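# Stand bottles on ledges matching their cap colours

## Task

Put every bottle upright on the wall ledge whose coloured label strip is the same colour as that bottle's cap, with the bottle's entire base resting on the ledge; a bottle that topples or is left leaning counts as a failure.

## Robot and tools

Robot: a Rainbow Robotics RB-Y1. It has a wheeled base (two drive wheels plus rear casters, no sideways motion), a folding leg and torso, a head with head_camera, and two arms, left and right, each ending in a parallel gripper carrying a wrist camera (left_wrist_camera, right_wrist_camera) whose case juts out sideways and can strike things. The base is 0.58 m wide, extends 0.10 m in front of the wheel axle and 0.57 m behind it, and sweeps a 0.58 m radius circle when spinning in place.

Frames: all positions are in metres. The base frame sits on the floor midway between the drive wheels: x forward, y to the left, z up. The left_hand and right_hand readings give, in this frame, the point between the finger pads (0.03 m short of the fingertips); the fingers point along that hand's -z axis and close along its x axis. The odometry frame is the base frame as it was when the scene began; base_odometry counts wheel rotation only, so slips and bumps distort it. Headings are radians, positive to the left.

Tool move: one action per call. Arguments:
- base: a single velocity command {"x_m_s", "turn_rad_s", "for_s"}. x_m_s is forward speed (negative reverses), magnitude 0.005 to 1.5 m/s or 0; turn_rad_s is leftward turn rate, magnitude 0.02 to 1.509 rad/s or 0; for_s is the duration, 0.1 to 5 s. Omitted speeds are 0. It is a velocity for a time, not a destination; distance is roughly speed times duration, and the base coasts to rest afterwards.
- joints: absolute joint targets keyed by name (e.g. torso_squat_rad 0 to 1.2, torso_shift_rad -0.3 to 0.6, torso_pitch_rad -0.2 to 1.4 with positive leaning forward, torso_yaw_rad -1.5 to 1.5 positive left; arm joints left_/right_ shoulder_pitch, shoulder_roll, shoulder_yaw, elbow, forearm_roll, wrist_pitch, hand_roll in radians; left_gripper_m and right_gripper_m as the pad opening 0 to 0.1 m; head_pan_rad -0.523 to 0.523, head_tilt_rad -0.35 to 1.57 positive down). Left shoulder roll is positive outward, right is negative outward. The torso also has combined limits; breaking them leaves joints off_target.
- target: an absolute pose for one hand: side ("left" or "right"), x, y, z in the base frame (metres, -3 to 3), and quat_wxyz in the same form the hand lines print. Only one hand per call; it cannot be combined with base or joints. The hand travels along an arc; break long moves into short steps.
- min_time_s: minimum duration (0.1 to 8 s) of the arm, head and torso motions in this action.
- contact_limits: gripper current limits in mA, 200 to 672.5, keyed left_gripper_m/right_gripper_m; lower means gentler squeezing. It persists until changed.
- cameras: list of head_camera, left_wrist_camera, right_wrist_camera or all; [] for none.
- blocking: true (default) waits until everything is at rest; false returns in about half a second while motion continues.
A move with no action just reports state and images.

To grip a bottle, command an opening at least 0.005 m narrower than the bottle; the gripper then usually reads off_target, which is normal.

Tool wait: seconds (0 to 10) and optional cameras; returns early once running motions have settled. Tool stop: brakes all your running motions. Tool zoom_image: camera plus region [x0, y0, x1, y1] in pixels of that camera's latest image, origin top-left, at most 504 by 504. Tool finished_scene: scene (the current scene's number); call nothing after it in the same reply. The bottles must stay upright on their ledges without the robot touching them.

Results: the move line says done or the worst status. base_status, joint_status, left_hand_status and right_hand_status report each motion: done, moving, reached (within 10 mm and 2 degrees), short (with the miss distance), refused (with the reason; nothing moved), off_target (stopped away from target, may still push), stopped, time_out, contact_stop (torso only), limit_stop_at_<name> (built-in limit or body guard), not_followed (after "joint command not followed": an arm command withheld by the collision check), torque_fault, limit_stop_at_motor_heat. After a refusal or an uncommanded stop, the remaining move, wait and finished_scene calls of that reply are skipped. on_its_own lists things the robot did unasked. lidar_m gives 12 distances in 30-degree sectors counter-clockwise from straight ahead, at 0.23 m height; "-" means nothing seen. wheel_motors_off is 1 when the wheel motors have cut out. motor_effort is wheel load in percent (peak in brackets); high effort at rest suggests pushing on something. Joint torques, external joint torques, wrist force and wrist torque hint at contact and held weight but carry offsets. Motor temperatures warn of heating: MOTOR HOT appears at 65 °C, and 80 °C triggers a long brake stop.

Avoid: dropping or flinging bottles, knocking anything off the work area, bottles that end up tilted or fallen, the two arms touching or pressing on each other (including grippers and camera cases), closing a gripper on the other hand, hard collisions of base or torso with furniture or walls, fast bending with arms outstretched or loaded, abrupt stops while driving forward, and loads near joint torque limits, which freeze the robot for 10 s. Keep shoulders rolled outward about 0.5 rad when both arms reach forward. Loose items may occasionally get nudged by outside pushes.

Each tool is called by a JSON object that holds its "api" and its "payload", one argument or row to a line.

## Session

{"api": "move", "payload": {
  "cameras": ["head_camera"]
}}

{"api": "zoom_image", "payload": {
  "camera": "head_camera",
  "region": [300, 0, 640, 120]
}}

Scene clock: 0.00 s.
Joint torques (N m): no reading
External joint torques (N m): no reading
Motor temperatures (°C): left_arm=[34 38 32 38 34 42 39] | right_arm=[33 35 34 34 35 33 43]
Wrist force (N): no reading
Wrist torque (N m): no reading
Wrist force, peak (N): no reading
base_odometry: x=+0.000 y=+0.000 heading=+0.000
lidar_m: 3.84 3.65 2.01 1.81 2.18 2.22 2.00 2.01 2.46 2.46 2.15 2.96
base_status: not commanded
joint_positions: torso_squat_rad=+0.350 torso_shift_rad=+0.000 torso_pitch_rad=+0.000 torso_yaw_rad=+0.000 left_shoulder_pitch_rad=+0.030 left_shoulder_roll_rad=+0.006 left_shoulder_yaw_rad=+0.025 left_elbow_rad=-0.263 left_forearm_roll_rad=-0.030 left_wrist_pitch_rad=-0.019 left_hand_roll_rad=+0.030 left_gripper_m=+0.100 right_shoulder_pitch_rad=-0.002 right_shoulder_roll_rad=-0.038 right_shoulder_yaw_rad=+0.026 right_elbow_rad=-0.118 right_forearm_roll_rad=-0.036 right_wrist_pitch_rad=-0.015 right_hand_roll_rad=+0.033 right_gripper_m=+0.100 head_pan_rad=+0.000 head_tilt_rad=+0.400
joint_status: not commanded
wheel_motors_off: 0
motor_effort: left_wheel=+2 right_wheel=-1
chest: x=-0.2280 y=-0.0002 z=+1.2475 quat_wxyz=(+1.000, +0.000, +0.000, +0.000) (m; base frame)
left_hand: x=-0.1174 y=+0.2290 z=+0.5716 quat_wxyz=(+0.992, +0.006, -0.127, +0.017) (m; base frame)
right_hand: x=-0.1661 y=-0.2472 z=+0.5655 quat_wxyz=(+0.998, -0.018, -0.067, +0.013) (m; base frame)
pictures: head_camera
camera_calibration:
head_camera: T_world_to_cam=[[-0.0266783, -0.999329, 0.0251118, -0.0373587], [-0.355587, -0.0139909, -0.934538, 1.33801], [0.934262, -0.0338613, -0.354975, 0.64934], [0, 0, 0, 1]] pos_world=[-0.131872, 0.0033737, 1.48186]

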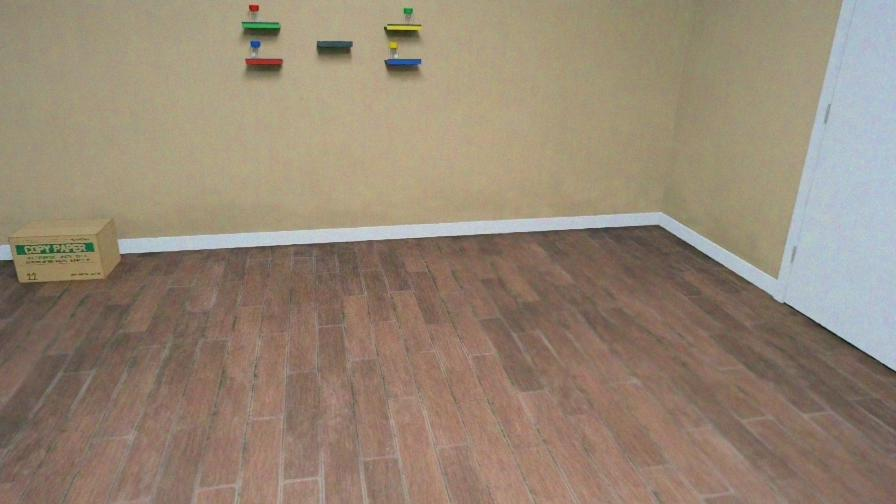

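Scaled by 1.482 from the camera's 896x504 image, which has a finer 1280x720 frame.

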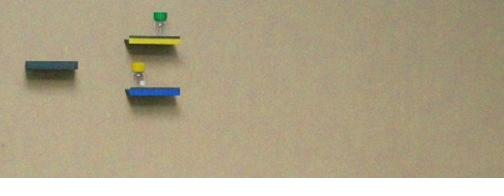

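{"api": "move", "payload": {
  "base": {"x_m_s": 0.8, "turn_rad_s": 0.054, "for_s": 3.66},
  "joints": {"torso_squat_rad": 0.0, "head_tilt_rad": 0.3, "left_shoulder_pitch_rad": 0.083, "left_shoulder_roll_rad": 0.666, "left_shoulder_yaw_rad": 0.406, "left_elbow_rad": -2.485, "left_forearm_roll_rad": 0.617, "left_wrist_pitch_rad": 1.19, "left_hand_roll_rad": -1.26, "right_shoulder_pitch_rad": 0.083, "right_shoulder_roll_rad": -0.666, "right_shoulder_yaw_rad": -0.406, "right_elbow_rad": -2.485, "right_forearm_roll_rad": -0.617, "right_wrist_pitch_rad": 1.19, "right_hand_roll_rad": 1.26, "left_gripper_m": 0.085, "right_gripper_m": 0.085},
  "min_time_s": 2.5,
  "cameras": ["head_camera"]
}}

Scene clock: 9.23 s.
Joint torques (N m): left_arm=[-7.23 11.2 6.54 -5.94 -0.61 -2 0.32] | right_arm=[-6.16 -11.66 -6.17 -5.06 0.64 -1.67 -0.15]
External joint torques (N m): left_arm=[0.64 1.16 0.5 -0.59 -0.12 -0.11 0.31] | right_arm=[1.39 -1.04 -0.29 0.24 0 0.15 -0.14]
Wrist force (N): left_arm=[1.0 -4.6 -1.0] | right_arm=[3.1 4.1 -0.7]
Wrist torque (N m): left_arm=[0.14 0.14 0.05] | right_arm=[-0.17 0.03 -0.30]
Wrist force, peak (N): left_arm=[-1.1 0.8 -5.5] | right_arm=[2.9 -1.5 -6.1]
move: done
base_odometry: x=+2.903 y=+0.391 heading=+0.198
lidar_m: 0.93 0.97 1.37 1.97 2.00 3.18 4.91 2.69 2.40 2.34 1.30 0.96
base_status: done (sent for 3.67 of 3.67 s)
joint_positions: torso_squat_rad=+0.000 torso_shift_rad=+0.000 torso_pitch_rad=+0.000 torso_yaw_rad=+0.000 left_shoulder_pitch_rad=+0.083 left_shoulder_roll_rad=+0.666 left_shoulder_yaw_rad=+0.406 left_elbow_rad=-2.485 left_forearm_roll_rad=+0.617 left_wrist_pitch_rad=+1.190 left_hand_roll_rad=-1.260 left_gripper_m=+0.085 right_shoulder_pitch_rad=+0.083 right_shoulder_roll_rad=-0.666 right_shoulder_yaw_rad=-0.406 right_elbow_rad=-2.485 right_forearm_roll_rad=-0.617 right_wrist_pitch_rad=+1.190 right_hand_roll_rad=+1.260 right_gripper_m=+0.085 head_pan_rad=+0.000 head_tilt_rad=+0.300
joint_status: all done
wheel_motors_off: 0
motor_effort: left_wheel=+0(35) right_wheel=-2(37)
chest: x=-0.2280 y=-0.0002 z=+1.2899 quat_wxyz=(+1.000, +0.000, +0.000, +0.000) (m; base frame)
left_hand: x=+0.1801 y=+0.3478 z=+1.2630 quat_wxyz=(+0.572, +0.415, -0.415, -0.572) (m; base frame)
right_hand: x=+0.1801 y=-0.3482 z=+1.2625 quat_wxyz=(+0.573, -0.415, -0.416, +0.572) (m; base frame)
pictures: head_camera
camera_calibration:
head_camera: T_world_to_cam=[[-0.0291465, -0.999325, 0.0223531, -0.0349167], [-0.260524, -0.013995, -0.965366, 1.44318], [0.965027, -0.0339606, -0.259941, 0.529133], [0, 0, 0, 1]] pos_world=[-0.135661, 0.00327392, 1.53152]

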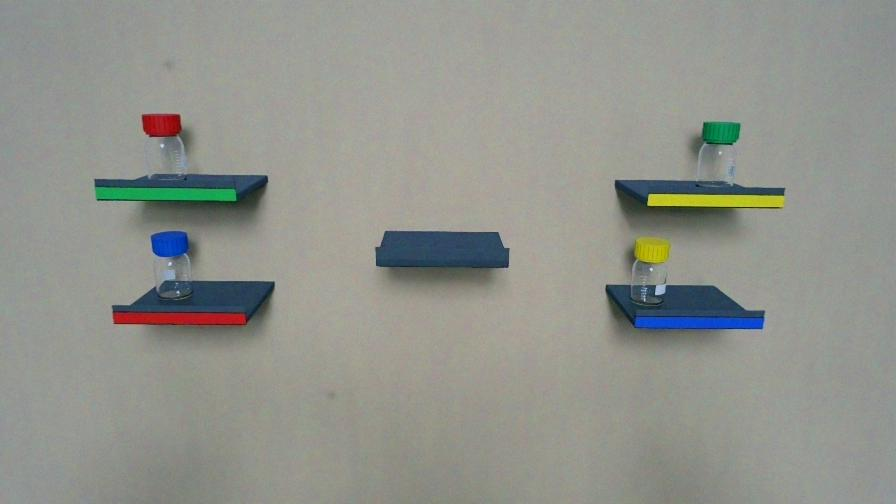

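{"api": "move", "payload": {
  "base": {"x_m_s": 0.4, "turn_rad_s": -0.02, "for_s": 1.175},
  "joints": {"head_tilt_rad": 0.5}
}}

{"api": "move", "payload": {
  "target": {"side": "left", "x": 0.25, "y": 0.443, "z": 1.235, "quat_wxyz": [0.57206, 0.41563, -0.41563, -0.57206]},
  "cameras": ["left_wrist_camera", "head_camera"]
}}

Scene clock: 14.07 s.
Joint torques (N m): left_arm=[-8.17 11.05 6.54 -5.83 -0.58 -2.04 0.41] | right_arm=[-6.72 -11.55 -5.46 -4.87 0.49 -1.78 -0.13]
External joint torques (N m): left_arm=[-0.31 1.01 0.5 -0.47 -0.09 -0.16 0.4] | right_arm=[0.82 -0.94 0.41 0.43 -0.16 0.04 -0.13]
Wrist force (N): left_arm=[0.6 -5.1 -1.1] | right_arm=[3.5 5.0 -1.0]
Wrist torque (N m): left_arm=[0.19 0.09 0.03] | right_arm=[-0.29 0.06 -0.29]
Wrist force, peak (N): left_arm=[1.0 -5.2 -1.1] | right_arm=[3.5 5.0 -2.0]
move: done
base_odometry: x=+3.362 y=+0.474 heading=+0.174
lidar_m: 0.46 0.48 0.66 1.32 2.11 3.07 5.37 3.00 2.43 1.86 0.67 0.49
base_status: done (sent for 1.17 of 1.17 s)
joint_positions: torso_squat_rad=+0.000 torso_shift_rad=+0.000 torso_pitch_rad=+0.000 torso_yaw_rad=+0.000 left_shoulder_pitch_rad=+0.083 left_shoulder_roll_rad=+0.666 left_shoulder_yaw_rad=+0.406 left_elbow_rad=-2.485 left_forearm_roll_rad=+0.617 left_wrist_pitch_rad=+1.190 left_hand_roll_rad=-1.260 left_gripper_m=+0.085 right_shoulder_pitch_rad=+0.083 right_shoulder_roll_rad=-0.666 right_shoulder_yaw_rad=-0.406 right_elbow_rad=-2.485 right_forearm_roll_rad=-0.617 right_wrist_pitch_rad=+1.190 right_hand_roll_rad=+1.260 right_gripper_m=+0.085 head_pan_rad=+0.000 head_tilt_rad=+0.500
joint_status: all done
wheel_motors_off: 0
motor_effort: left_wheel=-4(33) right_wheel=+3(28)
chest: x=-0.2280 y=-0.0002 z=+1.2899 quat_wxyz=(+1.000, +0.000, +0.000, +0.000) (m; base frame)
left_hand: x=+0.1801 y=+0.3478 z=+1.2630 quat_wxyz=(+0.572, +0.415, -0.415, -0.572) (m; base frame)
right_hand: x=+0.1801 y=-0.3482 z=+1.2624 quat_wxyz=(+0.573, -0.415, -0.416, +0.572) (m; base frame)
pictures: none

Scene clock: 15.33 s.
Joint torques (N m): left_arm=[-11.38 15.55 8.18 -6.74 -0.1 -1.85 0.54] | right_arm=[-7.04 -11.91 -5.47 -4.93 0.54 -1.8 -0.06]
External joint torques (N m): left_arm=[-0.4 1.21 0.58 0.25 -0.19 0.13 0.52] | right_arm=[0.5 -1.29 0.41 0.37 -0.11 0.02 -0.05]
Wrist force (N): left_arm=[0.8 -5.0 -1.0] | right_arm=[3.2 4.4 -1.5]
Wrist torque (N m): left_arm=[0.19 0.11 0.04] | right_arm=[-0.18 0.05 -0.27]
Wrist force, peak (N): left_arm=[0.8 -6.4 -0.8] | right_arm=[3.6 4.8 -1.9]
move: done
base_odometry: x=+3.362 y=+0.474 heading=+0.174
lidar_m: 0.46 0.49 0.67 1.32 2.11 3.06 5.38 3.00 2.43 1.87 0.67 0.49
base_status: not commanded
joint_positions: torso_squat_rad=+0.000 torso_shift_rad=+0.000 torso_pitch_rad=+0.000 torso_yaw_rad=+0.000 left_shoulder_pitch_rad=-0.034 left_shoulder_roll_rad=+0.749 left_shoulder_yaw_rad=+0.430 left_elbow_rad=-1.964 left_forearm_roll_rad=+0.845 left_wrist_pitch_rad=+0.919 left_hand_roll_rad=-1.585 left_gripper_m=+0.085 right_shoulder_pitch_rad=+0.083 right_shoulder_roll_rad=-0.666 right_shoulder_yaw_rad=-0.406 right_elbow_rad=-2.485 right_forearm_roll_rad=-0.617 right_wrist_pitch_rad=+1.190 right_hand_roll_rad=+1.260 right_gripper_m=+0.085 head_pan_rad=+0.000 head_tilt_rad=+0.500
joint_status: all done
wheel_motors_off: 0
motor_effort: left_wheel=-5(5) right_wheel=+3(4)
chest: x=-0.2280 y=-0.0002 z=+1.2899 quat_wxyz=(+1.000, +0.000, +0.000, +0.000) (m; base frame)
left_hand: x=+0.2500 y=+0.4429 z=+1.2352 quat_wxyz=(+0.572, +0.416, -0.416, -0.572) (m; base frame)
left_hand_status: reached (checked arc, planned for 0.8 s): 0 mm and 0.0 deg off.
right_hand: x=+0.1801 y=-0.3482 z=+1.2625 quat_wxyz=(+0.573, -0.415, -0.416, +0.572) (m; base frame)
pictures: head_camera, left_wrist_camera
camera_calibration:
head_camera: T_world_to_cam=[[-0.0239916, -0.999327, 0.0277394, -0.0417917], [-0.447136, -0.0140908, -0.894355, 1.29899], [0.894144, -0.0338603, -0.446497, 0.792482], [0, 0, 0, 1]] pos_world=[-0.128771, 0.00337393, 1.51676]
left_wrist_camera: T_world_to_cam=[[-0.0356202, -0.999347, 0.00608207, 0.442916], [-0.716989, 0.0213155, -0.696758, 1.05772], [0.696174, -0.0291795, -0.71728, 0.799087], [0, 0, 0, 1]] pos_world=[0.217847, 0.443398, 1.30745]

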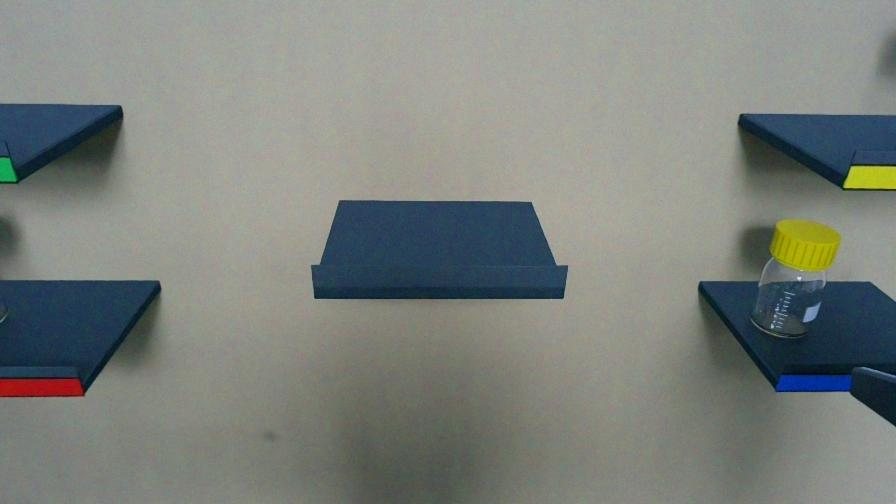

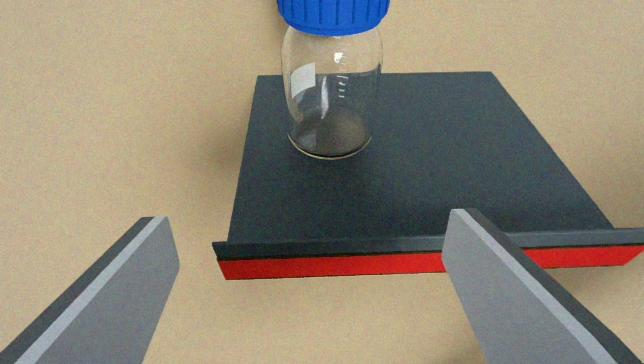

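{"api": "move", "payload": {
  "target": {"side": "left", "x": 0.31, "y": 0.432, "z": 1.228, "quat_wxyz": [0.57206, 0.41563, -0.41563, -0.57206]}
}}

{"api": "move", "payload": {
  "target": {"side": "left", "x": 0.388, "y": 0.432, "z": 1.219, "quat_wxyz": [0.57206, 0.41563, -0.41563, -0.57206]}
}}

{"api": "move", "payload": {
  "joints": {"left_gripper_m": 0.045}
}}

{"api": "move", "payload": {
  "target": {"side": "left", "x": 0.386, "y": 0.432, "z": 1.239, "quat_wxyz": [0.57206, 0.41563, -0.41563, -0.57206]}
}}

{"api": "move", "payload": {
  "target": {"side": "left", "x": 0.30, "y": 0.425, "z": 1.243, "quat_wxyz": [0.57206, 0.41563, -0.41563, -0.57206]}
}}

{"api": "move", "payload": {
  "target": {"side": "left", "x": 0.20, "y": 0.30, "z": 1.30, "quat_wxyz": [0.57206, 0.41563, -0.41563, -0.57206]},
  "cameras": ["head_camera", "left_wrist_camera"]
}}

Scene clock: 18.13 s.
Joint torques (N m): left_arm=[-14.65 14.76 6.76 -7.73 0.08 -2.17 0.17] | right_arm=[-6.87 -11.89 -5.3 -5.34 0.47 -1.74 -0.08]
External joint torques (N m): left_arm=[-0.09 0.33 -0.53 0.06 -0.03 -0.19 0.16] | right_arm=[0.67 -1.27 0.58 -0.04 -0.18 0.08 -0.07]
Wrist force (N): left_arm=[0.8 -5.0 -1.1] | right_arm=[3.1 3.9 -1.0]
Wrist torque (N m): left_arm=[0.18 0.11 0.03] | right_arm=[-0.17 0.05 -0.24]
Wrist force, peak (N): left_arm=[2.0 -5.7 -1.7] | right_arm=[3.4 5.2 -1.5]
move: done
base_odometry: x=+3.362 y=+0.474 heading=+0.174
lidar_m: 0.47 0.48 0.66 1.32 2.11 3.06 5.37 3.00 2.43 1.87 0.67 0.49
base_status: not commanded
joint_positions: torso_squat_rad=+0.000 torso_shift_rad=+0.000 torso_pitch_rad=+0.000 torso_yaw_rad=+0.000 left_shoulder_pitch_rad=-0.242 left_shoulder_roll_rad=+0.732 left_shoulder_yaw_rad=+0.294 left_elbow_rad=-1.748 left_forearm_roll_rad=+0.756 left_wrist_pitch_rad=+0.868 left_hand_roll_rad=-1.597 left_gripper_m=+0.085 right_shoulder_pitch_rad=+0.083 right_shoulder_roll_rad=-0.666 right_shoulder_yaw_rad=-0.406 right_elbow_rad=-2.485 right_forearm_roll_rad=-0.617 right_wrist_pitch_rad=+1.190 right_hand_roll_rad=+1.260 right_gripper_m=+0.085 head_pan_rad=+0.000 head_tilt_rad=+0.500
joint_status: all done
wheel_motors_off: 0
motor_effort: left_wheel=-5(5) right_wheel=+4(4)
chest: x=-0.2280 y=-0.0002 z=+1.2899 quat_wxyz=(+1.000, +0.000, +0.000, +0.000) (m; base frame)
left_hand: x=+0.3100 y=+0.4320 z=+1.2284 quat_wxyz=(+0.572, +0.416, -0.416, -0.572) (m; base frame)
left_hand_status: reached (checked arc, planned for 0.5 s): 0 mm and 0.0 deg off.
right_hand: x=+0.1801 y=-0.3482 z=+1.2625 quat_wxyz=(+0.573, -0.415, -0.416, +0.572) (m; base frame)
pictures: none

Scene clock: 19.30 s.
Joint torques (N m): left_arm=[-19.16 15.37 5.07 -8.58 0.1 -1.91 0.33] | right_arm=[-7.15 -12.17 -5.83 -5.07 0.61 -1.74 -0.02]
External joint torques (N m): left_arm=[-0.03 0.69 -1.08 0.31 -0.18 0.04 0.31] | right_arm=[0.39 -1.55 0.05 0.23 -0.04 0.08 -0.02]
Wrist force (N): left_arm=[1.1 -4.9 -1.4] | right_arm=[3.4 5.3 -1.5]
Wrist torque (N m): left_arm=[0.18 0.14 0.04] | right_arm=[-0.29 0.08 -0.29]
Wrist force, peak (N): left_arm=[0.3 -5.8 -1.7] | right_arm=[4.1 4.7 -1.5]
move: done
base_odometry: x=+3.362 y=+0.474 heading=+0.174
lidar_m: 0.46 0.49 0.66 1.33 2.11 3.07 5.37 3.00 2.43 1.87 0.67 0.49
base_status: not commanded
joint_positions: torso_squat_rad=+0.000 torso_shift_rad=+0.000 torso_pitch_rad=+0.000 torso_yaw_rad=+0.000 left_shoulder_pitch_rad=-0.526 left_shoulder_roll_rad=+0.696 left_shoulder_yaw_rad=+0.186 left_elbow_rad=-1.339 left_forearm_roll_rad=+0.753 left_wrist_pitch_rad=+0.746 left_hand_roll_rad=-1.736 left_gripper_m=+0.085 right_shoulder_pitch_rad=+0.083 right_shoulder_roll_rad=-0.666 right_shoulder_yaw_rad=-0.406 right_elbow_rad=-2.485 right_forearm_roll_rad=-0.617 right_wrist_pitch_rad=+1.190 right_hand_roll_rad=+1.260 right_gripper_m=+0.085 head_pan_rad=+0.000 head_tilt_rad=+0.500
joint_status: all done
wheel_motors_off: 0
motor_effort: left_wheel=-5(5) right_wheel=+2(5)
chest: x=-0.2280 y=-0.0002 z=+1.2899 quat_wxyz=(+1.000, +0.000, +0.000, +0.000) (m; base frame)
left_hand: x=+0.3872 y=+0.4319 z=+1.2197 quat_wxyz=(+0.573, +0.417, -0.415, -0.571) (m; base frame)
left_hand_status: reached (checked arc, planned for 0.7 s): 1 mm and 0.2 deg off.
right_hand: x=+0.1801 y=-0.3482 z=+1.2625 quat_wxyz=(+0.573, -0.415, -0.416, +0.572) (m; base frame)
pictures: none

Scene clock: 20.23 s.
Joint torques (N m): left_arm=[-19.04 15.36 5.19 -8.48 0.07 -2 0.22] | right_arm=[-7.34 -11.49 -5.76 -4.74 0.63 -1.62 0.04]
External joint torques (N m): left_arm=[0.09 0.68 -0.96 0.41 -0.21 -0.05 0.2] | right_arm=[0.2 -0.87 0.11 0.57 -0.02 0.2 0.05]
Wrist force (N): left_arm=[1.6 -4.9 -0.9] | right_arm=[3.2 4.7 -1.7]
Wrist torque (N m): left_arm=[0.19 0.15 0.08] | right_arm=[-0.23 0.04 -0.24]
Wrist force, peak (N): left_arm=[1.6 -4.9 -0.9] | right_arm=[3.2 5.2 -1.5]
move: off_target
base_odometry: x=+3.362 y=+0.474 heading=+0.174
lidar_m: 0.46 0.48 0.66 1.32 2.11 3.07 5.37 3.00 2.43 1.87 0.67 0.48
base_status: not commanded
joint_positions: torso_squat_rad=+0.000 torso_shift_rad=+0.000 torso_pitch_rad=+0.000 torso_yaw_rad=+0.000 left_shoulder_pitch_rad=-0.526 left_shoulder_roll_rad=+0.696 left_shoulder_yaw_rad=+0.186 left_elbow_rad=-1.339 left_forearm_roll_rad=+0.753 left_wrist_pitch_rad=+0.746 left_hand_roll_rad=-1.736 left_gripper_m=+0.055 right_shoulder_pitch_rad=+0.083 right_shoulder_roll_rad=-0.666 right_shoulder_yaw_rad=-0.406 right_elbow_rad=-2.485 right_forearm_roll_rad=-0.617 right_wrist_pitch_rad=+1.190 right_hand_roll_rad=+1.260 right_gripper_m=+0.085 head_pan_rad=+0.000 head_tilt_rad=+0.500
joint_status: left_gripper_m off_target (ended at +0.055, target +0.045)
wheel_motors_off: 0
motor_effort: left_wheel=-4(5) right_wheel=+3(5)
chest: x=-0.2280 y=-0.0002 z=+1.2899 quat_wxyz=(+1.000, +0.000, +0.000, +0.000) (m; base frame)
left_hand: x=+0.3872 y=+0.4319 z=+1.2197 quat_wxyz=(+0.573, +0.417, -0.415, -0.571) (m; base frame)
right_hand: x=+0.1801 y=-0.3482 z=+1.2625 quat_wxyz=(+0.573, -0.415, -0.416, +0.572) (m; base frame)
pictures: none

Scene clock: 21.10 s.
Joint torques (N m): left_arm=[-20.65 15.71 6.61 -9.32 0.09 -2.46 0.35] | right_arm=[-7.16 -11.96 -5.72 -5.02 0.63 -1.62 -0.09]
External joint torques (N m): left_arm=[-1.45 0.9 0.36 -0.64 -0.17 -0.51 0.33] | right_arm=[0.38 -1.35 0.16 0.28 -0.02 0.2 -0.09]
Wrist force (N): left_arm=[1.0 -6.3 -1.6] | right_arm=[3.0 4.7 -1.4]
Wrist torque (N m): left_arm=[0.16 0.12 -0.10] | right_arm=[-0.26 0.08 -0.30]
Wrist force, peak (N): left_arm=[0.7 -7.8 -1.9] | right_arm=[3.1 5.3 -1.4]
move: done
base_odometry: x=+3.362 y=+0.474 heading=+0.174
lidar_m: 0.46 0.48 0.66 1.33 2.11 3.07 5.37 3.00 2.43 1.87 0.67 0.48
base_status: not commanded
joint_positions: torso_squat_rad=+0.000 torso_shift_rad=+0.000 torso_pitch_rad=+0.000 torso_yaw_rad=+0.000 left_shoulder_pitch_rad=-0.547 left_shoulder_roll_rad=+0.718 left_shoulder_yaw_rad=+0.193 left_elbow_rad=-1.363 left_forearm_roll_rad=+0.753 left_wrist_pitch_rad=+0.792 left_hand_roll_rad=-1.713 left_gripper_m=+0.055 right_shoulder_pitch_rad=+0.083 right_shoulder_roll_rad=-0.666 right_shoulder_yaw_rad=-0.406 right_elbow_rad=-2.485 right_forearm_roll_rad=-0.617 right_wrist_pitch_rad=+1.190 right_hand_roll_rad=+1.260 right_gripper_m=+0.085 head_pan_rad=+0.000 head_tilt_rad=+0.500
joint_status: all done
wheel_motors_off: 0
motor_effort: left_wheel=-5(5) right_wheel=+4(4)
chest: x=-0.2280 y=-0.0002 z=+1.2899 quat_wxyz=(+1.000, +0.000, +0.000, +0.000) (m; base frame)
left_hand: x=+0.3863 y=+0.4321 z=+1.2388 quat_wxyz=(+0.572, +0.416, -0.416, -0.572) (m; base frame)
left_hand_status: reached (checked arc, planned for 0.2 s): 0 mm and 0.1 deg off.
right_hand: x=+0.1801 y=-0.3482 z=+1.2625 quat_wxyz=(+0.573, -0.415, -0.416, +0.572) (m; base frame)
pictures: none

Scene clock: 22.23 s.
Joint torques (N m): left_arm=[-16.3 16.07 8.62 -8.66 -0.22 -2.61 0.2] | right_arm=[-7.01 -12.4 -5.4 -5.17 0.51 -1.88 -0.17]
External joint torques (N m): left_arm=[-2.19 1.74 1.05 -1.36 -0.24 -0.64 0.18] | right_arm=[0.53 -1.78 0.48 0.14 -0.14 -0.06 -0.16]
Wrist force (N): left_arm=[0.8 -6.2 -1.1] | right_arm=[2.7 3.7 -1.0]
Wrist torque (N m): left_arm=[0.17 0.10 -0.08] | right_arm=[-0.10 0.00 -0.29]
Wrist force, peak (N): left_arm=[1.1 -13.2 -4.5] | right_arm=[2.9 5.5 -0.9]
move: done
base_odometry: x=+3.362 y=+0.474 heading=+0.174
lidar_m: 0.46 0.49 0.66 1.33 2.11 3.06 5.37 3.00 2.43 1.87 0.67 0.49
base_status: not commanded
joint_positions: torso_squat_rad=+0.000 torso_shift_rad=+0.000 torso_pitch_rad=+0.000 torso_yaw_rad=+0.000 left_shoulder_pitch_rad=-0.224 left_shoulder_roll_rad=+0.761 left_shoulder_yaw_rad=+0.297 left_elbow_rad=-1.821 left_forearm_roll_rad=+0.745 left_wrist_pitch_rad=+0.910 left_hand_roll_rad=-1.530 left_gripper_m=+0.055 right_shoulder_pitch_rad=+0.083 right_shoulder_roll_rad=-0.666 right_shoulder_yaw_rad=-0.406 right_elbow_rad=-2.485 right_forearm_roll_rad=-0.617 right_wrist_pitch_rad=+1.190 right_hand_roll_rad=+1.260 right_gripper_m=+0.085 head_pan_rad=+0.000 head_tilt_rad=+0.500
joint_status: all done
wheel_motors_off: 0
motor_effort: left_wheel=-5(5) right_wheel=+4(4)
chest: x=-0.2280 y=-0.0002 z=+1.2899 quat_wxyz=(+1.000, +0.000, +0.000, +0.000) (m; base frame)
left_hand: x=+0.3005 y=+0.4252 z=+1.2427 quat_wxyz=(+0.572, +0.415, -0.416, -0.572) (m; base frame)
left_hand_status: reached (checked arc, planned for 0.8 s): 1 mm and 0.1 deg off.
right_hand: x=+0.1800 y=-0.3482 z=+1.2625 quat_wxyz=(+0.573, -0.415, -0.416, +0.572) (m; base frame)
pictures: none

Scene clock: 23.53 s.
Joint torques (N m): left_arm=[-11.34 10.1 5.03 -4.44 -0.94 -2.29 -0.08] | right_arm=[-7.35 -11.56 -5.6 -4.93 0.54 -1.67 0.06]
External joint torques (N m): left_arm=[-0.85 0.51 -1.25 -0.48 -0.05 -0.56 -0.1] | right_arm=[0.19 -0.94 0.28 0.37 -0.11 0.15 0.06]
Wrist force (N): left_arm=[1.0 -6.1 -1.3] | right_arm=[3.4 4.5 -1.1]
Wrist torque (N m): left_arm=[0.14 0.14 -0.08] | right_arm=[-0.21 0.10 -0.33]
Wrist force, peak (N): left_arm=[-5.3 13.2 -1.4] | right_arm=[3.1 5.8 -1.8]
move: done
base_odometry: x=+3.362 y=+0.474 heading=+0.174
lidar_m: 0.46 0.48 0.67 1.33 2.12 3.06 5.37 3.01 2.42 1.87 0.67 0.49
base_status: not commanded
joint_positions: torso_squat_rad=+0.000 torso_shift_rad=+0.000 torso_pitch_rad=+0.000 torso_yaw_rad=+0.000 left_shoulder_pitch_rad=-0.165 left_shoulder_roll_rad=+0.752 left_shoulder_yaw_rad=+0.228 left_elbow_rad=-2.515 left_forearm_roll_rad=+0.492 left_wrist_pitch_rad=+1.388 left_hand_roll_rad=-1.055 left_gripper_m=+0.055 right_shoulder_pitch_rad=+0.083 right_shoulder_roll_rad=-0.666 right_shoulder_yaw_rad=-0.406 right_elbow_rad=-2.485 right_forearm_roll_rad=-0.617 right_wrist_pitch_rad=+1.190 right_hand_roll_rad=+1.260 right_gripper_m=+0.085 head_pan_rad=+0.000 head_tilt_rad=+0.500
joint_status: all done
wheel_motors_off: 0
motor_effort: left_wheel=-5(6) right_wheel=+4(5)
chest: x=-0.2280 y=-0.0002 z=+1.2899 quat_wxyz=(+1.000, +0.000, +0.000, +0.000) (m; base frame)
left_hand: x=+0.2000 y=+0.3009 z=+1.3002 quat_wxyz=(+0.571, +0.416, -0.418, -0.571) (m; base frame)
left_hand_status: reached (checked arc, planned for 1.0 s): 1 mm and 0.3 deg off.
right_hand: x=+0.1800 y=-0.3482 z=+1.2625 quat_wxyz=(+0.573, -0.415, -0.416, +0.572) (m; base frame)
pictures: head_camera, left_wrist_camera
camera_calibration:
head_camera: T_world_to_cam=[[-0.0239929, -0.999327, 0.0277372, -0.0417909], [-0.447015, -0.0140929, -0.894415, 1.29905], [0.894205, -0.0338585, -0.446376, 0.792397], [0, 0, 0, 1]] pos_world=[-0.128872, 0.00337393, 1.51676]
left_wrist_camera: T_world_to_cam=[[-0.0383312, -0.999237, 0.007484, 0.297511], [-0.713651, 0.022132, -0.700152, 1.07369], [0.699452, -0.0321786, -0.713955, 0.87236], [0, 0, 0, 1]] pos_world=[0.16747, 0.301592, 1.37235]

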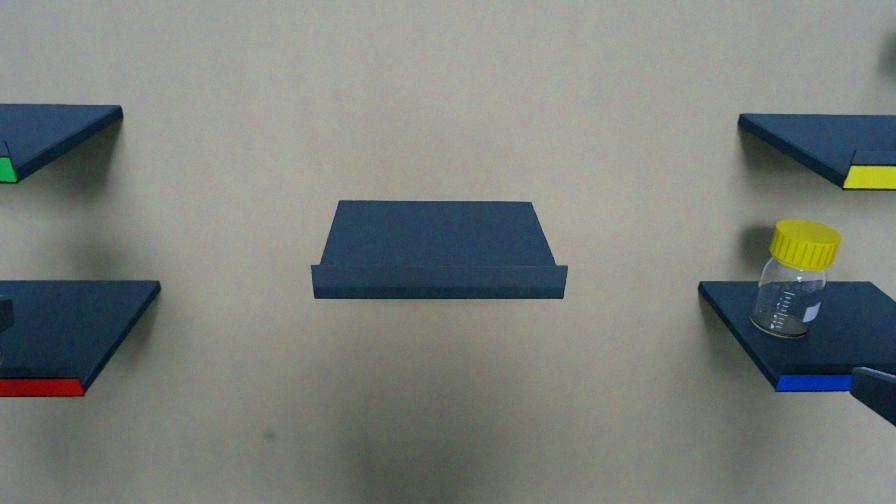

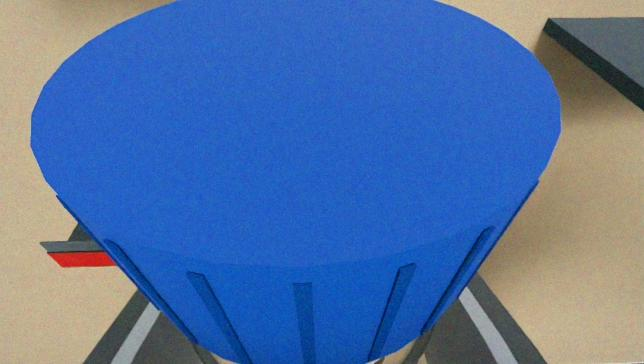

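{"api": "move", "payload": {
  "target": {"side": "left", "x": 0.22, "y": 0.03, "z": 1.35, "quat_wxyz": [0.57206, 0.41563, -0.41563, -0.57206]}
}}

{"api": "move", "payload": {
  "target": {"side": "left", "x": 0.29, "y": -0.06, "z": 1.345, "quat_wxyz": [0.57206, 0.41563, -0.41563, -0.57206]}
}}

{"api": "move", "payload": {
  "target": {"side": "left", "x": 0.378, "y": -0.06, "z": 1.336, "quat_wxyz": [0.57206, 0.41563, -0.41563, -0.57206]},
  "cameras": ["left_wrist_camera"]
}}

{"api": "move", "payload": {
  "target": {"side": "left", "x": 0.378, "y": -0.06, "z": 1.319, "quat_wxyz": [0.57206, 0.41563, -0.41563, -0.57206]},
  "min_time_s": 0.5
}}

{"api": "move", "payload": {
  "target": {"side": "left", "x": 0.378, "y": -0.06, "z": 1.315, "quat_wxyz": [0.57206, 0.41563, -0.41563, -0.57206]},
  "min_time_s": 0.4
}}

Scene clock: 26.27 s.
Joint torques (N m): left_arm=[-16.38 2.18 5.49 -4.17 -1.13 -2.28 0.31] | right_arm=[-6.48 -11.49 -5.44 -4.87 0.62 -1.7 -0.14]
External joint torques (N m): left_arm=[-0.17 1.98 0.55 0.09 -0.05 -0.66 0.3] | right_arm=[1.06 -0.88 0.44 0.44 -0.02 0.12 -0.14]
Wrist force (N): left_arm=[1.0 -6.2 -1.6] | right_arm=[3.2 4.7 -1.4]
Wrist torque (N m): left_arm=[0.14 0.13 -0.09] | right_arm=[-0.28 0.08 -0.29]
Wrist force, peak (N): left_arm=[-0.2 -7.1 -3.3] | right_arm=[3.5 5.5 -1.4]
move: done
base_odometry: x=+3.362 y=+0.474 heading=+0.174
lidar_m: 0.46 0.48 0.66 1.32 2.11 3.06 5.37 3.01 2.43 1.87 0.68 0.48
base_status: not commanded
joint_positions: torso_squat_rad=+0.000 torso_shift_rad=+0.000 torso_pitch_rad=+0.000 torso_yaw_rad=+0.000 left_shoulder_pitch_rad=-0.923 left_shoulder_roll_rad=+0.082 left_shoulder_yaw_rad=-0.501 left_elbow_rad=-2.187 left_forearm_roll_rad=-0.314 left_wrist_pitch_rad=+1.919 left_hand_roll_rad=-0.951 left_gripper_m=+0.055 right_shoulder_pitch_rad=+0.083 right_shoulder_roll_rad=-0.666 right_shoulder_yaw_rad=-0.406 right_elbow_rad=-2.485 right_forearm_roll_rad=-0.617 right_wrist_pitch_rad=+1.190 right_hand_roll_rad=+1.260 right_gripper_m=+0.085 head_pan_rad=+0.000 head_tilt_rad=+0.500
joint_status: all done
wheel_motors_off: 0
motor_effort: left_wheel=-5(6) right_wheel=+4(5)
chest: x=-0.2280 y=-0.0002 z=+1.2899 quat_wxyz=(+1.000, +0.000, +0.000, +0.000) (m; base frame)
left_hand: x=+0.2201 y=+0.0302 z=+1.3494 quat_wxyz=(+0.570, +0.416, -0.419, -0.572) (m; base frame)
left_hand_status: reached (checked arc, planned for 1.0 s): 1 mm and 0.4 deg off.
right_hand: x=+0.1801 y=-0.3482 z=+1.2625 quat_wxyz=(+0.573, -0.415, -0.416, +0.572) (m; base frame)
pictures: none

Scene clock: 28.07 s.
Joint torques (N m): left_arm=[-19.99 2.97 5.55 -5.85 -1.73 -1.38 0.1] | right_arm=[-6.89 -11.77 -5.83 -5.2 0.62 -1.64 -0.11]
External joint torques (N m): left_arm=[-0.79 1.09 -0.84 0.02 -0.27 -0.08 0.09] | right_arm=[0.65 -1.16 0.05 0.1 -0.03 0.18 -0.1]
Wrist force (N): left_arm=[0.9 -6.2 -1.7] | right_arm=[2.9 5.0 -0.7]
Wrist torque (N m): left_arm=[0.12 0.11 -0.10] | right_arm=[-0.27 0.00 -0.30]
Wrist force, peak (N): left_arm=[1.4 -7.7 -1.0] | right_arm=[3.3 5.2 -1.7]
move: done
base_odometry: x=+3.362 y=+0.474 heading=+0.174
lidar_m: 0.46 0.48 0.66 1.32 2.11 3.06 5.38 3.01 2.43 1.87 0.67 0.48
base_status: not commanded
joint_positions: torso_squat_rad=+0.000 torso_shift_rad=+0.000 torso_pitch_rad=+0.000 torso_yaw_rad=+0.000 left_shoulder_pitch_rad=-1.179 left_shoulder_roll_rad=+0.000 left_shoulder_yaw_rad=-0.571 left_elbow_rad=-1.622 left_forearm_roll_rad=-0.256 left_wrist_pitch_rad=+1.670 left_hand_roll_rad=-0.707 left_gripper_m=+0.055 right_shoulder_pitch_rad=+0.083 right_shoulder_roll_rad=-0.666 right_shoulder_yaw_rad=-0.406 right_elbow_rad=-2.485 right_forearm_roll_rad=-0.617 right_wrist_pitch_rad=+1.190 right_hand_roll_rad=+1.260 right_gripper_m=+0.085 head_pan_rad=+0.000 head_tilt_rad=+0.500
joint_status: all done
wheel_motors_off: 0
motor_effort: left_wheel=-4(6) right_wheel=+4(5)
chest: x=-0.2280 y=-0.0002 z=+1.2899 quat_wxyz=(+1.000, +0.000, +0.000, +0.000) (m; base frame)
left_hand: x=+0.2899 y=-0.0599 z=+1.3452 quat_wxyz=(+0.572, +0.416, -0.416, -0.572) (m; base frame)
left_hand_status: reached (checked arc, planned for 0.9 s): 0 mm and 0.0 deg off.
right_hand: x=+0.1801 y=-0.3482 z=+1.2625 quat_wxyz=(+0.573, -0.415, -0.416, +0.572) (m; base frame)
pictures: none

Scene clock: 29.27 s.
Joint torques (N m): left_arm=[-24.11 5.67 6.29 -7.2 -1.65 -1.38 0.49] | right_arm=[-6.67 -11.51 -5.42 -4.96 0.58 -1.81 -0.41]
External joint torques (N m): left_arm=[-1.74 0.86 0.73 -0.05 -0.23 -0.13 0.48] | right_arm=[0.87 -0.9 0.46 0.35 -0.06 0.01 -0.41]
Wrist force (N): left_arm=[0.8 -6.2 -1.6] | right_arm=[2.8 4.6 -1.3]
Wrist torque (N m): left_arm=[0.15 0.12 -0.07] | right_arm=[-0.22 0.02 -0.28]
Wrist force, peak (N): left_arm=[0.7 -7.8 -1.6] | right_arm=[3.4 5.1 -1.6]
move: done
base_odometry: x=+3.362 y=+0.474 heading=+0.174
lidar_m: 0.46 0.48 0.67 1.33 2.11 3.07 5.38 3.00 2.43 1.87 0.67 0.49
base_status: not commanded
joint_positions: torso_squat_rad=+0.000 torso_shift_rad=+0.000 torso_pitch_rad=+0.000 torso_yaw_rad=+0.000 left_shoulder_pitch_rad=-1.317 left_shoulder_roll_rad=+0.005 left_shoulder_yaw_rad=-0.493 left_elbow_rad=-1.165 left_forearm_roll_rad=-0.195 left_wrist_pitch_rad=+1.320 left_hand_roll_rad=-0.671 left_gripper_m=+0.055 right_shoulder_pitch_rad=+0.083 right_shoulder_roll_rad=-0.666 right_shoulder_yaw_rad=-0.406 right_elbow_rad=-2.485 right_forearm_roll_rad=-0.617 right_wrist_pitch_rad=+1.190 right_hand_roll_rad=+1.260 right_gripper_m=+0.085 head_pan_rad=+0.000 head_tilt_rad=+0.500
joint_status: all done
wheel_motors_off: 0
motor_effort: left_wheel=-5(5) right_wheel=+3(5)
chest: x=-0.2280 y=-0.0002 z=+1.2899 quat_wxyz=(+1.000, +0.000, +0.000, +0.000) (m; base frame)
left_hand: x=+0.3779 y=-0.0600 z=+1.3360 quat_wxyz=(+0.572, +0.416, -0.416, -0.572) (m; base frame)
left_hand_status: reached (checked arc, planned for 0.8 s): 0 mm and 0.0 deg off.
right_hand: x=+0.1801 y=-0.3482 z=+1.2625 quat_wxyz=(+0.573, -0.415, -0.416, +0.572) (m; base frame)
pictures: left_wrist_camera
camera_calibration:
left_wrist_camera: T_world_to_cam=[[-0.0362588, -0.999323, 0.00615639, -0.0555955], [-0.716917, 0.0217193, -0.69682, 1.23053], [0.696215, -0.0296795, -0.71722, 0.767616], [0, 0, 0, 1]] pos_world=[0.345747, -0.0595018, 1.40835]

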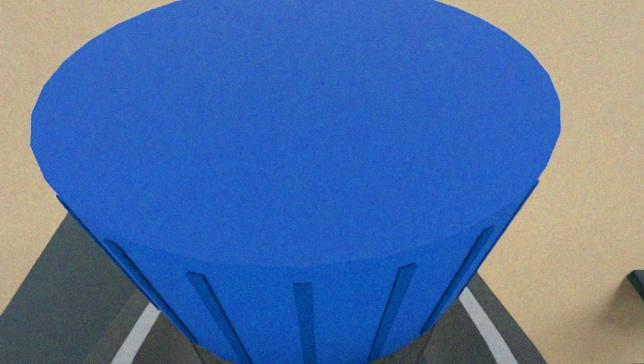

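Scene clock: 30.10 s.
Joint torques (N m): left_arm=[-23.93 4.72 3.64 -8.93 -1.9 -1.6 0.55] | right_arm=[-7.07 -11.93 -5.45 -4.99 0.46 -1.83 -0.02]
External joint torques (N m): left_arm=[-1.65 0.45 -1.97 -1.65 -0.47 -0.4 0.54] | right_arm=[0.47 -1.32 0.43 0.32 -0.19 -0.01 -0.01]
Wrist force (N): left_arm=[0.9 -6.4 -1.4] | right_arm=[3.1 4.7 -1.6]
Wrist torque (N m): left_arm=[0.17 0.11 -0.10] | right_arm=[-0.28 0.04 -0.25]
Wrist force, peak (N): left_arm=[1.3 -6.9 -1.6] | right_arm=[3.2 5.3 -1.2]
move: done
base_odometry: x=+3.362 y=+0.474 heading=+0.174
lidar_m: 0.46 0.48 0.66 1.33 2.11 3.07 5.38 3.00 2.43 1.87 0.67 0.48
base_status: not commanded
joint_positions: torso_squat_rad=+0.000 torso_shift_rad=+0.000 torso_pitch_rad=+0.000 torso_yaw_rad=+0.000 left_shoulder_pitch_rad=-1.278 left_shoulder_roll_rad=+0.003 left_shoulder_yaw_rad=-0.518 left_elbow_rad=-1.174 left_forearm_roll_rad=-0.212 left_wrist_pitch_rad=+1.304 left_hand_roll_rad=-0.649 left_gripper_m=+0.055 right_shoulder_pitch_rad=+0.083 right_shoulder_roll_rad=-0.666 right_shoulder_yaw_rad=-0.406 right_elbow_rad=-2.485 right_forearm_roll_rad=-0.617 right_wrist_pitch_rad=+1.190 right_hand_roll_rad=+1.260 right_gripper_m=+0.085 head_pan_rad=+0.000 head_tilt_rad=+0.500
joint_status: all done
wheel_motors_off: 0
motor_effort: left_wheel=-4(5) right_wheel=+4(5)
chest: x=-0.2280 y=-0.0002 z=+1.2899 quat_wxyz=(+1.000, +0.000, +0.000, +0.000) (m; base frame)
left_hand: x=+0.3777 y=-0.0598 z=+1.3192 quat_wxyz=(+0.572, +0.415, -0.415, -0.572) (m; base frame)
left_hand_status: reached (checked arc, planned for 0.5 s): 0 mm and 0.1 deg off.
right_hand: x=+0.1801 y=-0.3482 z=+1.2625 quat_wxyz=(+0.573, -0.415, -0.416, +0.572) (m; base frame)
pictures: none

Scene clock: 30.83 s.
Joint torques (N m): left_arm=[-23.33 3.83 3.51 -7.2 -1.84 -1.73 0.58] | right_arm=[-7 -11.82 -5.44 -5.03 0.47 -1.49 -0.02]
External joint torques (N m): left_arm=[-1.06 -0.32 -2.11 0.1 -0.4 -0.53 0.57] | right_arm=[0.54 -1.21 0.44 0.27 -0.17 0.33 -0.02]
Wrist force (N): left_arm=[0.9 -6.5 -1.6] | right_arm=[2.6 5.2 -0.5]
Wrist torque (N m): left_arm=[0.18 0.11 -0.09] | right_arm=[-0.29 -0.04 -0.31]
Wrist force, peak (N): left_arm=[0.9 -6.5 -1.6] | right_arm=[3.0 5.3 -1.8]
move: done
base_odometry: x=+3.362 y=+0.474 heading=+0.174
lidar_m: 0.46 0.48 0.66 1.33 2.12 3.07 5.37 3.00 2.43 1.87 0.68 0.49
base_status: not commanded
joint_positions: torso_squat_rad=+0.000 torso_shift_rad=+0.000 torso_pitch_rad=+0.000 torso_yaw_rad=+0.000 left_shoulder_pitch_rad=-1.269 left_shoulder_roll_rad=+0.002 left_shoulder_yaw_rad=-0.523 left_elbow_rad=-1.173 left_forearm_roll_rad=-0.219 left_wrist_pitch_rad=+1.297 left_hand_roll_rad=-0.642 left_gripper_m=+0.055 right_shoulder_pitch_rad=+0.083 right_shoulder_roll_rad=-0.666 right_shoulder_yaw_rad=-0.406 right_elbow_rad=-2.485 right_forearm_roll_rad=-0.617 right_wrist_pitch_rad=+1.190 right_hand_roll_rad=+1.260 right_gripper_m=+0.085 head_pan_rad=+0.000 head_tilt_rad=+0.500
joint_status: all done
wheel_motors_off: 0
motor_effort: left_wheel=-5(5) right_wheel=+4(5)
chest: x=-0.2280 y=-0.0002 z=+1.2899 quat_wxyz=(+1.000, +0.000, +0.000, +0.000) (m; base frame)
left_hand: x=+0.3780 y=-0.0598 z=+1.3153 quat_wxyz=(+0.572, +0.416, -0.416, -0.572) (m; base frame)
left_hand_status: reached (checked arc, planned for 0.4 s): 0 mm and 0.0 deg off.
right_hand: x=+0.1801 y=-0.3482 z=+1.2625 quat_wxyz=(+0.573, -0.415, -0.416, +0.572) (m; base frame)
pictures: none

{"api": "move", "payload": {
  "target": {"side": "left", "x": 0.378, "y": -0.06, "z": 1.311, "quat_wxyz": [0.57206, 0.41563, -0.41563, -0.57206]},
  "min_time_s": 0.4
}}

Scene clock: 33.13 s.
Joint torques (N m): left_arm=[-22.42 3.07 3.05 -8.54 -1.3 -1.59 0.54] | right_arm=[-7.39 -12.05 -5.92 -4.77 0.68 -1.7 -0.11]
External joint torques (N m): left_arm=[-0.16 -0.95 -2.57 -1.2 0.15 -0.4 0.53] | right_arm=[0.15 -1.44 -0.04 0.53 0.03 0.12 -0.11]
Wrist force (N): left_arm=[-0.3 -3.6 -0.4] | right_arm=[2.9 4.4 -0.5]
Wrist torque (N m): left_arm=[0.09 0.10 -0.13] | right_arm=[-0.23 0.05 -0.30]
Wrist force, peak (N): left_arm=[1.0 -6.6 -1.6] | right_arm=[3.6 4.9 -2.0]
move: done
base_odometry: x=+3.362 y=+0.474 heading=+0.174
lidar_m: 0.47 0.48 0.66 1.32 2.11 3.06 5.38 3.01 2.43 1.87 0.67 0.49
base_status: not commanded
joint_positions: torso_squat_rad=+0.000 torso_shift_rad=+0.000 torso_pitch_rad=+0.000 torso_yaw_rad=+0.000 left_shoulder_pitch_rad=-1.261 left_shoulder_roll_rad=+0.001 left_shoulder_yaw_rad=-0.528 left_elbow_rad=-1.174 left_forearm_roll_rad=-0.224 left_wrist_pitch_rad=+1.292 left_hand_roll_rad=-0.637 left_gripper_m=+0.055 right_shoulder_pitch_rad=+0.083 right_shoulder_roll_rad=-0.666 right_shoulder_yaw_rad=-0.406 right_elbow_rad=-2.485 right_forearm_roll_rad=-0.617 right_wrist_pitch_rad=+1.190 right_hand_roll_rad=+1.260 right_gripper_m=+0.085 head_pan_rad=+0.000 head_tilt_rad=+0.500
joint_status: all done
wheel_motors_off: 0
motor_effort: left_wheel=-5(5) right_wheel=+4(5)
chest: x=-0.2280 y=-0.0002 z=+1.2899 quat_wxyz=(+1.000, +0.000, +0.000, +0.000) (m; base frame)
left_hand: x=+0.3781 y=-0.0597 z=+1.3114 quat_wxyz=(+0.572, +0.416, -0.416, -0.572) (m; base frame)
left_hand_status: reached (checked arc, planned for 0.4 s): 0 mm and 0.0 deg off.
right_hand: x=+0.1801 y=-0.3482 z=+1.2625 quat_wxyz=(+0.573, -0.415, -0.416, +0.572) (m; base frame)
pictures: none

{"api": "move", "payload": {
  "joints": {"left_gripper_m": 0.078}
}}

{"api": "move", "payload": {
  "target": {"side": "left", "x": 0.29, "y": -0.06, "z": 1.326, "quat_wxyz": [0.57206, 0.41563, -0.41563, -0.57206]}
}}

{"api": "move", "payload": {
  "target": {"side": "left", "x": 0.21, "y": 0.05, "z": 1.34, "quat_wxyz": [0.57206, 0.41563, -0.41563, -0.57206]}
}}

{"api": "move", "payload": {
  "joints": {"left_shoulder_pitch_rad": 0.083, "left_shoulder_roll_rad": 0.666, "left_shoulder_yaw_rad": 0.406, "left_elbow_rad": -2.485, "left_forearm_roll_rad": 0.617, "left_wrist_pitch_rad": 1.19, "left_hand_roll_rad": -1.26, "head_pan_rad": -0.35}
}}

{"api": "move", "payload": {
  "target": {"side": "right", "x": 0.24, "y": -0.455, "z": 1.4425, "quat_wxyz": [0.57206, -0.41563, -0.41563, 0.57206]},
  "cameras": ["head_camera", "right_wrist_camera"]
}}

Scene clock: 37.27 s.
Joint torques (N m): left_arm=[-22.46 3.72 3.54 -8.54 -1.27 -1.56 0.65] | right_arm=[-7.47 -11.98 -5.63 -5.2 0.49 -1.76 -0.13]
External joint torques (N m): left_arm=[-0.2 -0.31 -2.08 -1.19 0.17 -0.37 0.64] | right_arm=[0.07 -1.37 0.25 0.1 -0.16 0.06 -0.12]
Wrist force (N): left_arm=[0.9 -4.9 -1.0] | right_arm=[2.7 4.9 -1.4]
Wrist torque (N m): left_arm=[0.16 0.11 -0.10] | right_arm=[-0.25 0.01 -0.28]
Wrist force, peak (N): left_arm=[1.0 -5.1 -1.1] | right_arm=[2.9 5.4 -1.3]
move: done
base_odometry: x=+3.362 y=+0.474 heading=+0.174
lidar_m: 0.47 0.48 0.66 1.32 2.12 3.07 5.38 3.00 2.43 1.87 0.67 0.48
base_status: not commanded
joint_positions: torso_squat_rad=+0.000 torso_shift_rad=+0.000 torso_pitch_rad=+0.000 torso_yaw_rad=+0.000 left_shoulder_pitch_rad=-1.261 left_shoulder_roll_rad=+0.001 left_shoulder_yaw_rad=-0.528 left_elbow_rad=-1.174 left_forearm_roll_rad=-0.224 left_wrist_pitch_rad=+1.292 left_hand_roll_rad=-0.637 left_gripper_m=+0.078 right_shoulder_pitch_rad=+0.083 right_shoulder_roll_rad=-0.666 right_shoulder_yaw_rad=-0.406 right_elbow_rad=-2.485 right_forearm_roll_rad=-0.617 right_wrist_pitch_rad=+1.190 right_hand_roll_rad=+1.260 right_gripper_m=+0.085 head_pan_rad=+0.000 head_tilt_rad=+0.500
joint_status: all done
wheel_motors_off: 0
motor_effort: left_wheel=-5(5) right_wheel=+3(5)
chest: x=-0.2280 y=-0.0002 z=+1.2899 quat_wxyz=(+1.000, +0.000, +0.000, +0.000) (m; base frame)
left_hand: x=+0.3781 y=-0.0598 z=+1.3114 quat_wxyz=(+0.572, +0.416, -0.416, -0.572) (m; base frame)
right_hand: x=+0.1801 y=-0.3482 z=+1.2625 quat_wxyz=(+0.573, -0.415, -0.416, +0.572) (m; base frame)
pictures: none

Scene clock: 38.37 s.
Joint torques (N m): left_arm=[-19.83 3.18 5.43 -6.51 -1.51 -1.64 0.12] | right_arm=[-7.07 -11.43 -5.59 -5.18 0.51 -1.53 0]
External joint torques (N m): left_arm=[-0.61 1.51 -1.46 -0.67 0.03 -0.44 0.11] | right_arm=[0.47 -0.82 0.29 0.12 -0.14 0.29 0.01]
Wrist force (N): left_arm=[1.0 -4.9 -1.2] | right_arm=[3.7 4.2 -1.4]
Wrist torque (N m): left_arm=[0.17 0.12 0.03] | right_arm=[-0.22 0.11 -0.33]
Wrist force, peak (N): left_arm=[-0.5 -6.2 -1.2] | right_arm=[2.7 5.3 -1.7]
move: done
base_odometry: x=+3.362 y=+0.474 heading=+0.174
lidar_m: 0.46 0.49 0.67 1.33 2.12 3.06 5.37 3.00 2.43 1.87 0.66 0.48
base_status: not commanded
joint_positions: torso_squat_rad=+0.000 torso_shift_rad=+0.000 torso_pitch_rad=+0.000 torso_yaw_rad=+0.000 left_shoulder_pitch_rad=-1.155 left_shoulder_roll_rad=+0.031 left_shoulder_yaw_rad=-0.635 left_elbow_rad=-1.625 left_forearm_roll_rad=-0.241 left_wrist_pitch_rad=+1.652 left_hand_roll_rad=-0.643 left_gripper_m=+0.078 right_shoulder_pitch_rad=+0.083 right_shoulder_roll_rad=-0.666 right_shoulder_yaw_rad=-0.406 right_elbow_rad=-2.485 right_forearm_roll_rad=-0.617 right_wrist_pitch_rad=+1.190 right_hand_roll_rad=+1.260 right_gripper_m=+0.085 head_pan_rad=+0.000 head_tilt_rad=+0.500
joint_status: all done
wheel_motors_off: 0
motor_effort: left_wheel=-4(5) right_wheel=+4(5)
chest: x=-0.2280 y=-0.0002 z=+1.2899 quat_wxyz=(+1.000, +0.000, +0.000, +0.000) (m; base frame)
left_hand: x=+0.2908 y=-0.0604 z=+1.3260 quat_wxyz=(+0.572, +0.415, -0.415, -0.572) (m; base frame)
left_hand_status: reached (checked arc, planned for 0.8 s): 1 mm and 0.1 deg off.
right_hand: x=+0.1800 y=-0.3482 z=+1.2625 quat_wxyz=(+0.573, -0.415, -0.416, +0.572) (m; base frame)
pictures: none

Scene clock: 40.07 s.
Joint torques (N m): left_arm=[-16.76 0.29 4.34 -4.88 -0.9 -2.09 0.39] | right_arm=[-7.06 -11.8 -5.59 -4.94 0.56 -1.67 0.08]
External joint torques (N m): left_arm=[-1.31 0.55 0.05 -0.63 0.08 -0.4 0.37] | right_arm=[0.48 -1.18 0.28 0.37 -0.09 0.15 0.09]
Wrist force (N): left_arm=[1.1 -5.0 -1.1] | right_arm=[2.6 3.7 -1.3]
Wrist torque (N m): left_arm=[0.19 0.15 0.02] | right_arm=[-0.16 0.01 -0.30]
Wrist force, peak (N): left_arm=[0.8 -5.8 -2.1] | right_arm=[3.2 5.5 -1.1]
move: done
base_odometry: x=+3.362 y=+0.474 heading=+0.174
lidar_m: 0.47 0.48 0.66 1.32 2.12 3.07 5.38 3.01 2.43 1.86 0.67 0.49
base_status: not commanded
joint_positions: torso_squat_rad=+0.000 torso_shift_rad=+0.000 torso_pitch_rad=+0.000 torso_yaw_rad=+0.000 left_shoulder_pitch_rad=-0.833 left_shoulder_roll_rad=+0.082 left_shoulder_yaw_rad=-0.482 left_elbow_rad=-2.281 left_forearm_roll_rad=-0.344 left_wrist_pitch_rad=+1.919 left_hand_roll_rad=-1.016 left_gripper_m=+0.078 right_shoulder_pitch_rad=+0.083 right_shoulder_roll_rad=-0.666 right_shoulder_yaw_rad=-0.406 right_elbow_rad=-2.485 right_forearm_roll_rad=-0.617 right_wrist_pitch_rad=+1.190 right_hand_roll_rad=+1.260 right_gripper_m=+0.085 head_pan_rad=+0.000 head_tilt_rad=+0.500
joint_status: all done
wheel_motors_off: 0
motor_effort: left_wheel=-4(5) right_wheel=+3(5)
chest: x=-0.2281 y=-0.0002 z=+1.2899 quat_wxyz=(+1.000, +0.000, +0.000, +0.000) (m; base frame)
left_hand: x=+0.2101 y=+0.0503 z=+1.3395 quat_wxyz=(+0.571, +0.416, -0.418, -0.572) (m; base frame)
left_hand_status: reached (checked arc, planned for 0.9 s): 1 mm and 0.3 deg off.
right_hand: x=+0.1800 y=-0.3482 z=+1.2625 quat_wxyz=(+0.573, -0.415, -0.416, +0.572) (m; base frame)
pictures: none

Scene clock: 41.47 s.
Joint torques (N m): left_arm=[-9.13 10.16 5.22 -6.07 -0.79 -1.81 0.29] | right_arm=[-7.22 -10.98 -5.24 -5 0.47 -1.82 -0.2]
External joint torques (N m): left_arm=[-1.27 0.12 -0.83 -0.71 -0.3 0.07 0.27] | right_arm=[0.32 -0.36 0.64 0.3 -0.18 0 -0.2]
Wrist force (N): left_arm=[0.9 -4.8 -1.0] | right_arm=[3.3 4.5 -1.1]
Wrist torque (N m): left_arm=[0.17 0.11 0.03] | right_arm=[-0.23 0.06 -0.30]
Wrist force, peak (N): left_arm=[-0.2 -5.7 -2.7] | right_arm=[4.1 5.4 -1.3]
move: done
base_odometry: x=+3.362 y=+0.474 heading=+0.174
lidar_m: 0.46 0.48 0.66 1.32 2.12 3.07 5.37 3.00 2.43 1.87 0.67 0.49
base_status: not commanded
joint_positions: torso_squat_rad=+0.000 torso_shift_rad=+0.000 torso_pitch_rad=+0.000 torso_yaw_rad=+0.000 left_shoulder_pitch_rad=+0.083 left_shoulder_roll_rad=+0.666 left_shoulder_yaw_rad=+0.406 left_elbow_rad=-2.485 left_forearm_roll_rad=+0.617 left_wrist_pitch_rad=+1.190 left_hand_roll_rad=-1.260 left_gripper_m=+0.078 right_shoulder_pitch_rad=+0.083 right_shoulder_roll_rad=-0.666 right_shoulder_yaw_rad=-0.406 right_elbow_rad=-2.485 right_forearm_roll_rad=-0.617 right_wrist_pitch_rad=+1.190 right_hand_roll_rad=+1.260 right_gripper_m=+0.085 head_pan_rad=-0.350 head_tilt_rad=+0.500
joint_status: all done
wheel_motors_off: 0
motor_effort: left_wheel=-4(5) right_wheel=+4(5)
chest: x=-0.2280 y=-0.0002 z=+1.2899 quat_wxyz=(+1.000, +0.000, +0.000, +0.000) (m; base frame)
left_hand: x=+0.1800 y=+0.3480 z=+1.2630 quat_wxyz=(+0.572, +0.415, -0.415, -0.572) (m; base frame)
right_hand: x=+0.1801 y=-0.3482 z=+1.2625 quat_wxyz=(+0.573, -0.415, -0.416, +0.572) (m; base frame)
pictures: none

Scene clock: 42.70 s.
Joint torques (N m): left_arm=[-8.3 10.51 5.22 -5.7 -0.6 -2.05 0.37] | right_arm=[-11.38 -18.57 -6.48 -2.32 0.44 -1.42 -0.11]
External joint torques (N m): left_arm=[-0.43 0.47 -0.82 -0.35 -0.11 -0.17 0.35] | right_arm=[0.92 -1.16 0.81 0.49 0 0.45 -0.1]
Wrist force (N): left_arm=[0.9 -4.8 -0.8] | right_arm=[3.0 4.8 -0.5]
Wrist torque (N m): left_arm=[0.17 0.12 0.04] | right_arm=[-0.23 0.09 -0.29]
Wrist force, peak (N): left_arm=[0.8 -5.3 -0.9] | right_arm=[3.5 6.2 -1.6]
move: done
base_odometry: x=+3.362 y=+0.474 heading=+0.174
lidar_m: 0.46 0.49 0.67 1.32 2.11 3.06 5.37 3.00 2.43 1.87 0.67 0.49
base_status: not commanded
joint_positions: torso_squat_rad=+0.000 torso_shift_rad=+0.000 torso_pitch_rad=+0.000 torso_yaw_rad=+0.000 left_shoulder_pitch_rad=+0.083 left_shoulder_roll_rad=+0.666 left_shoulder_yaw_rad=+0.406 left_elbow_rad=-2.485 left_forearm_roll_rad=+0.617 left_wrist_pitch_rad=+1.190 left_hand_roll_rad=-1.260 left_gripper_m=+0.078 right_shoulder_pitch_rad=-0.426 right_shoulder_roll_rad=-1.190 right_shoulder_yaw_rad=-0.515 right_elbow_rad=-1.848 right_forearm_roll_rad=-1.086 right_wrist_pitch_rad=+1.305 right_hand_roll_rad=+1.383 right_gripper_m=+0.085 head_pan_rad=-0.350 head_tilt_rad=+0.500
joint_status: all done
wheel_motors_off: 0
motor_effort: left_wheel=-5(5) right_wheel=+4(6)
chest: x=-0.2280 y=-0.0002 z=+1.2899 quat_wxyz=(+1.000, +0.000, +0.000, +0.000) (m; base frame)
left_hand: x=+0.1800 y=+0.3479 z=+1.2631 quat_wxyz=(+0.572, +0.415, -0.415, -0.572) (m; base frame)
right_hand: x=+0.2395 y=-0.4552 z=+1.4427 quat_wxyz=(+0.572, -0.417, -0.416, +0.571) (m; base frame)
right_hand_status: reached (checked arc, planned for 0.9 s): 1 mm and 0.2 deg off.
pictures: head_camera, right_wrist_camera
camera_calibration:
head_camera: T_world_to_cam=[[-0.365167, -0.930528, 0.0277414, -0.11211], [-0.42495, 0.140102, -0.894309, 1.30354], [0.828294, -0.338361, -0.446589, 0.778976], [0, 0, 0, 1]] pos_world=[-0.132221, -0.0233745, 1.51676]
right_wrist_camera: T_world_to_cam=[[-0.00194728, -0.998513, 0.0544828, -0.537443], [-0.738722, -0.0352856, -0.673086, 1.15896], [0.674008, -0.0415583, -0.737554, 0.955947], [0, 0, 0, 1]] pos_world=[0.210789, -0.456021, 1.51443]

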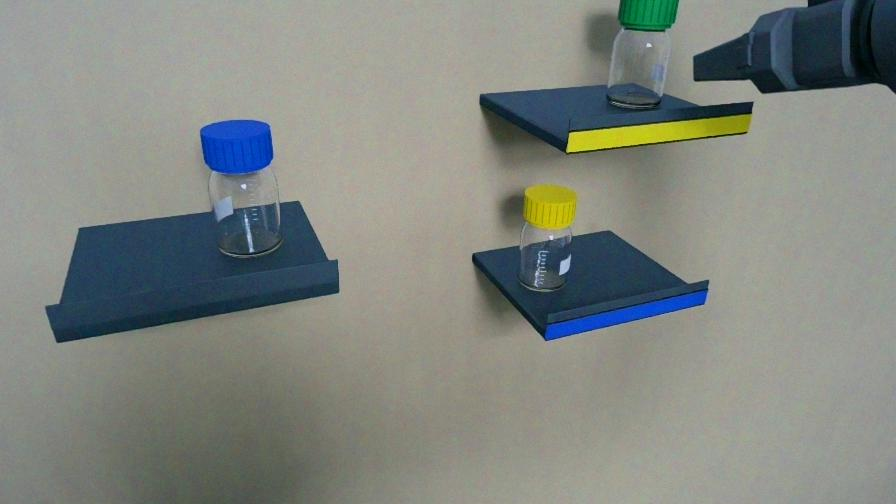

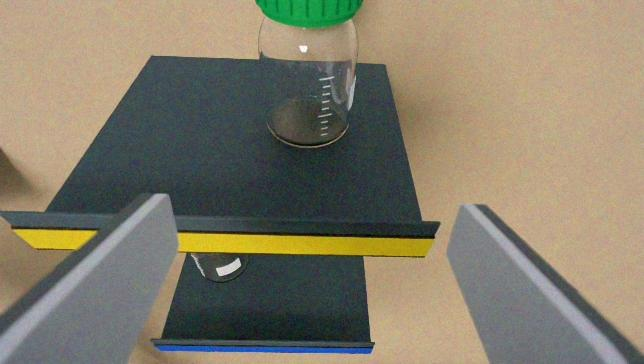

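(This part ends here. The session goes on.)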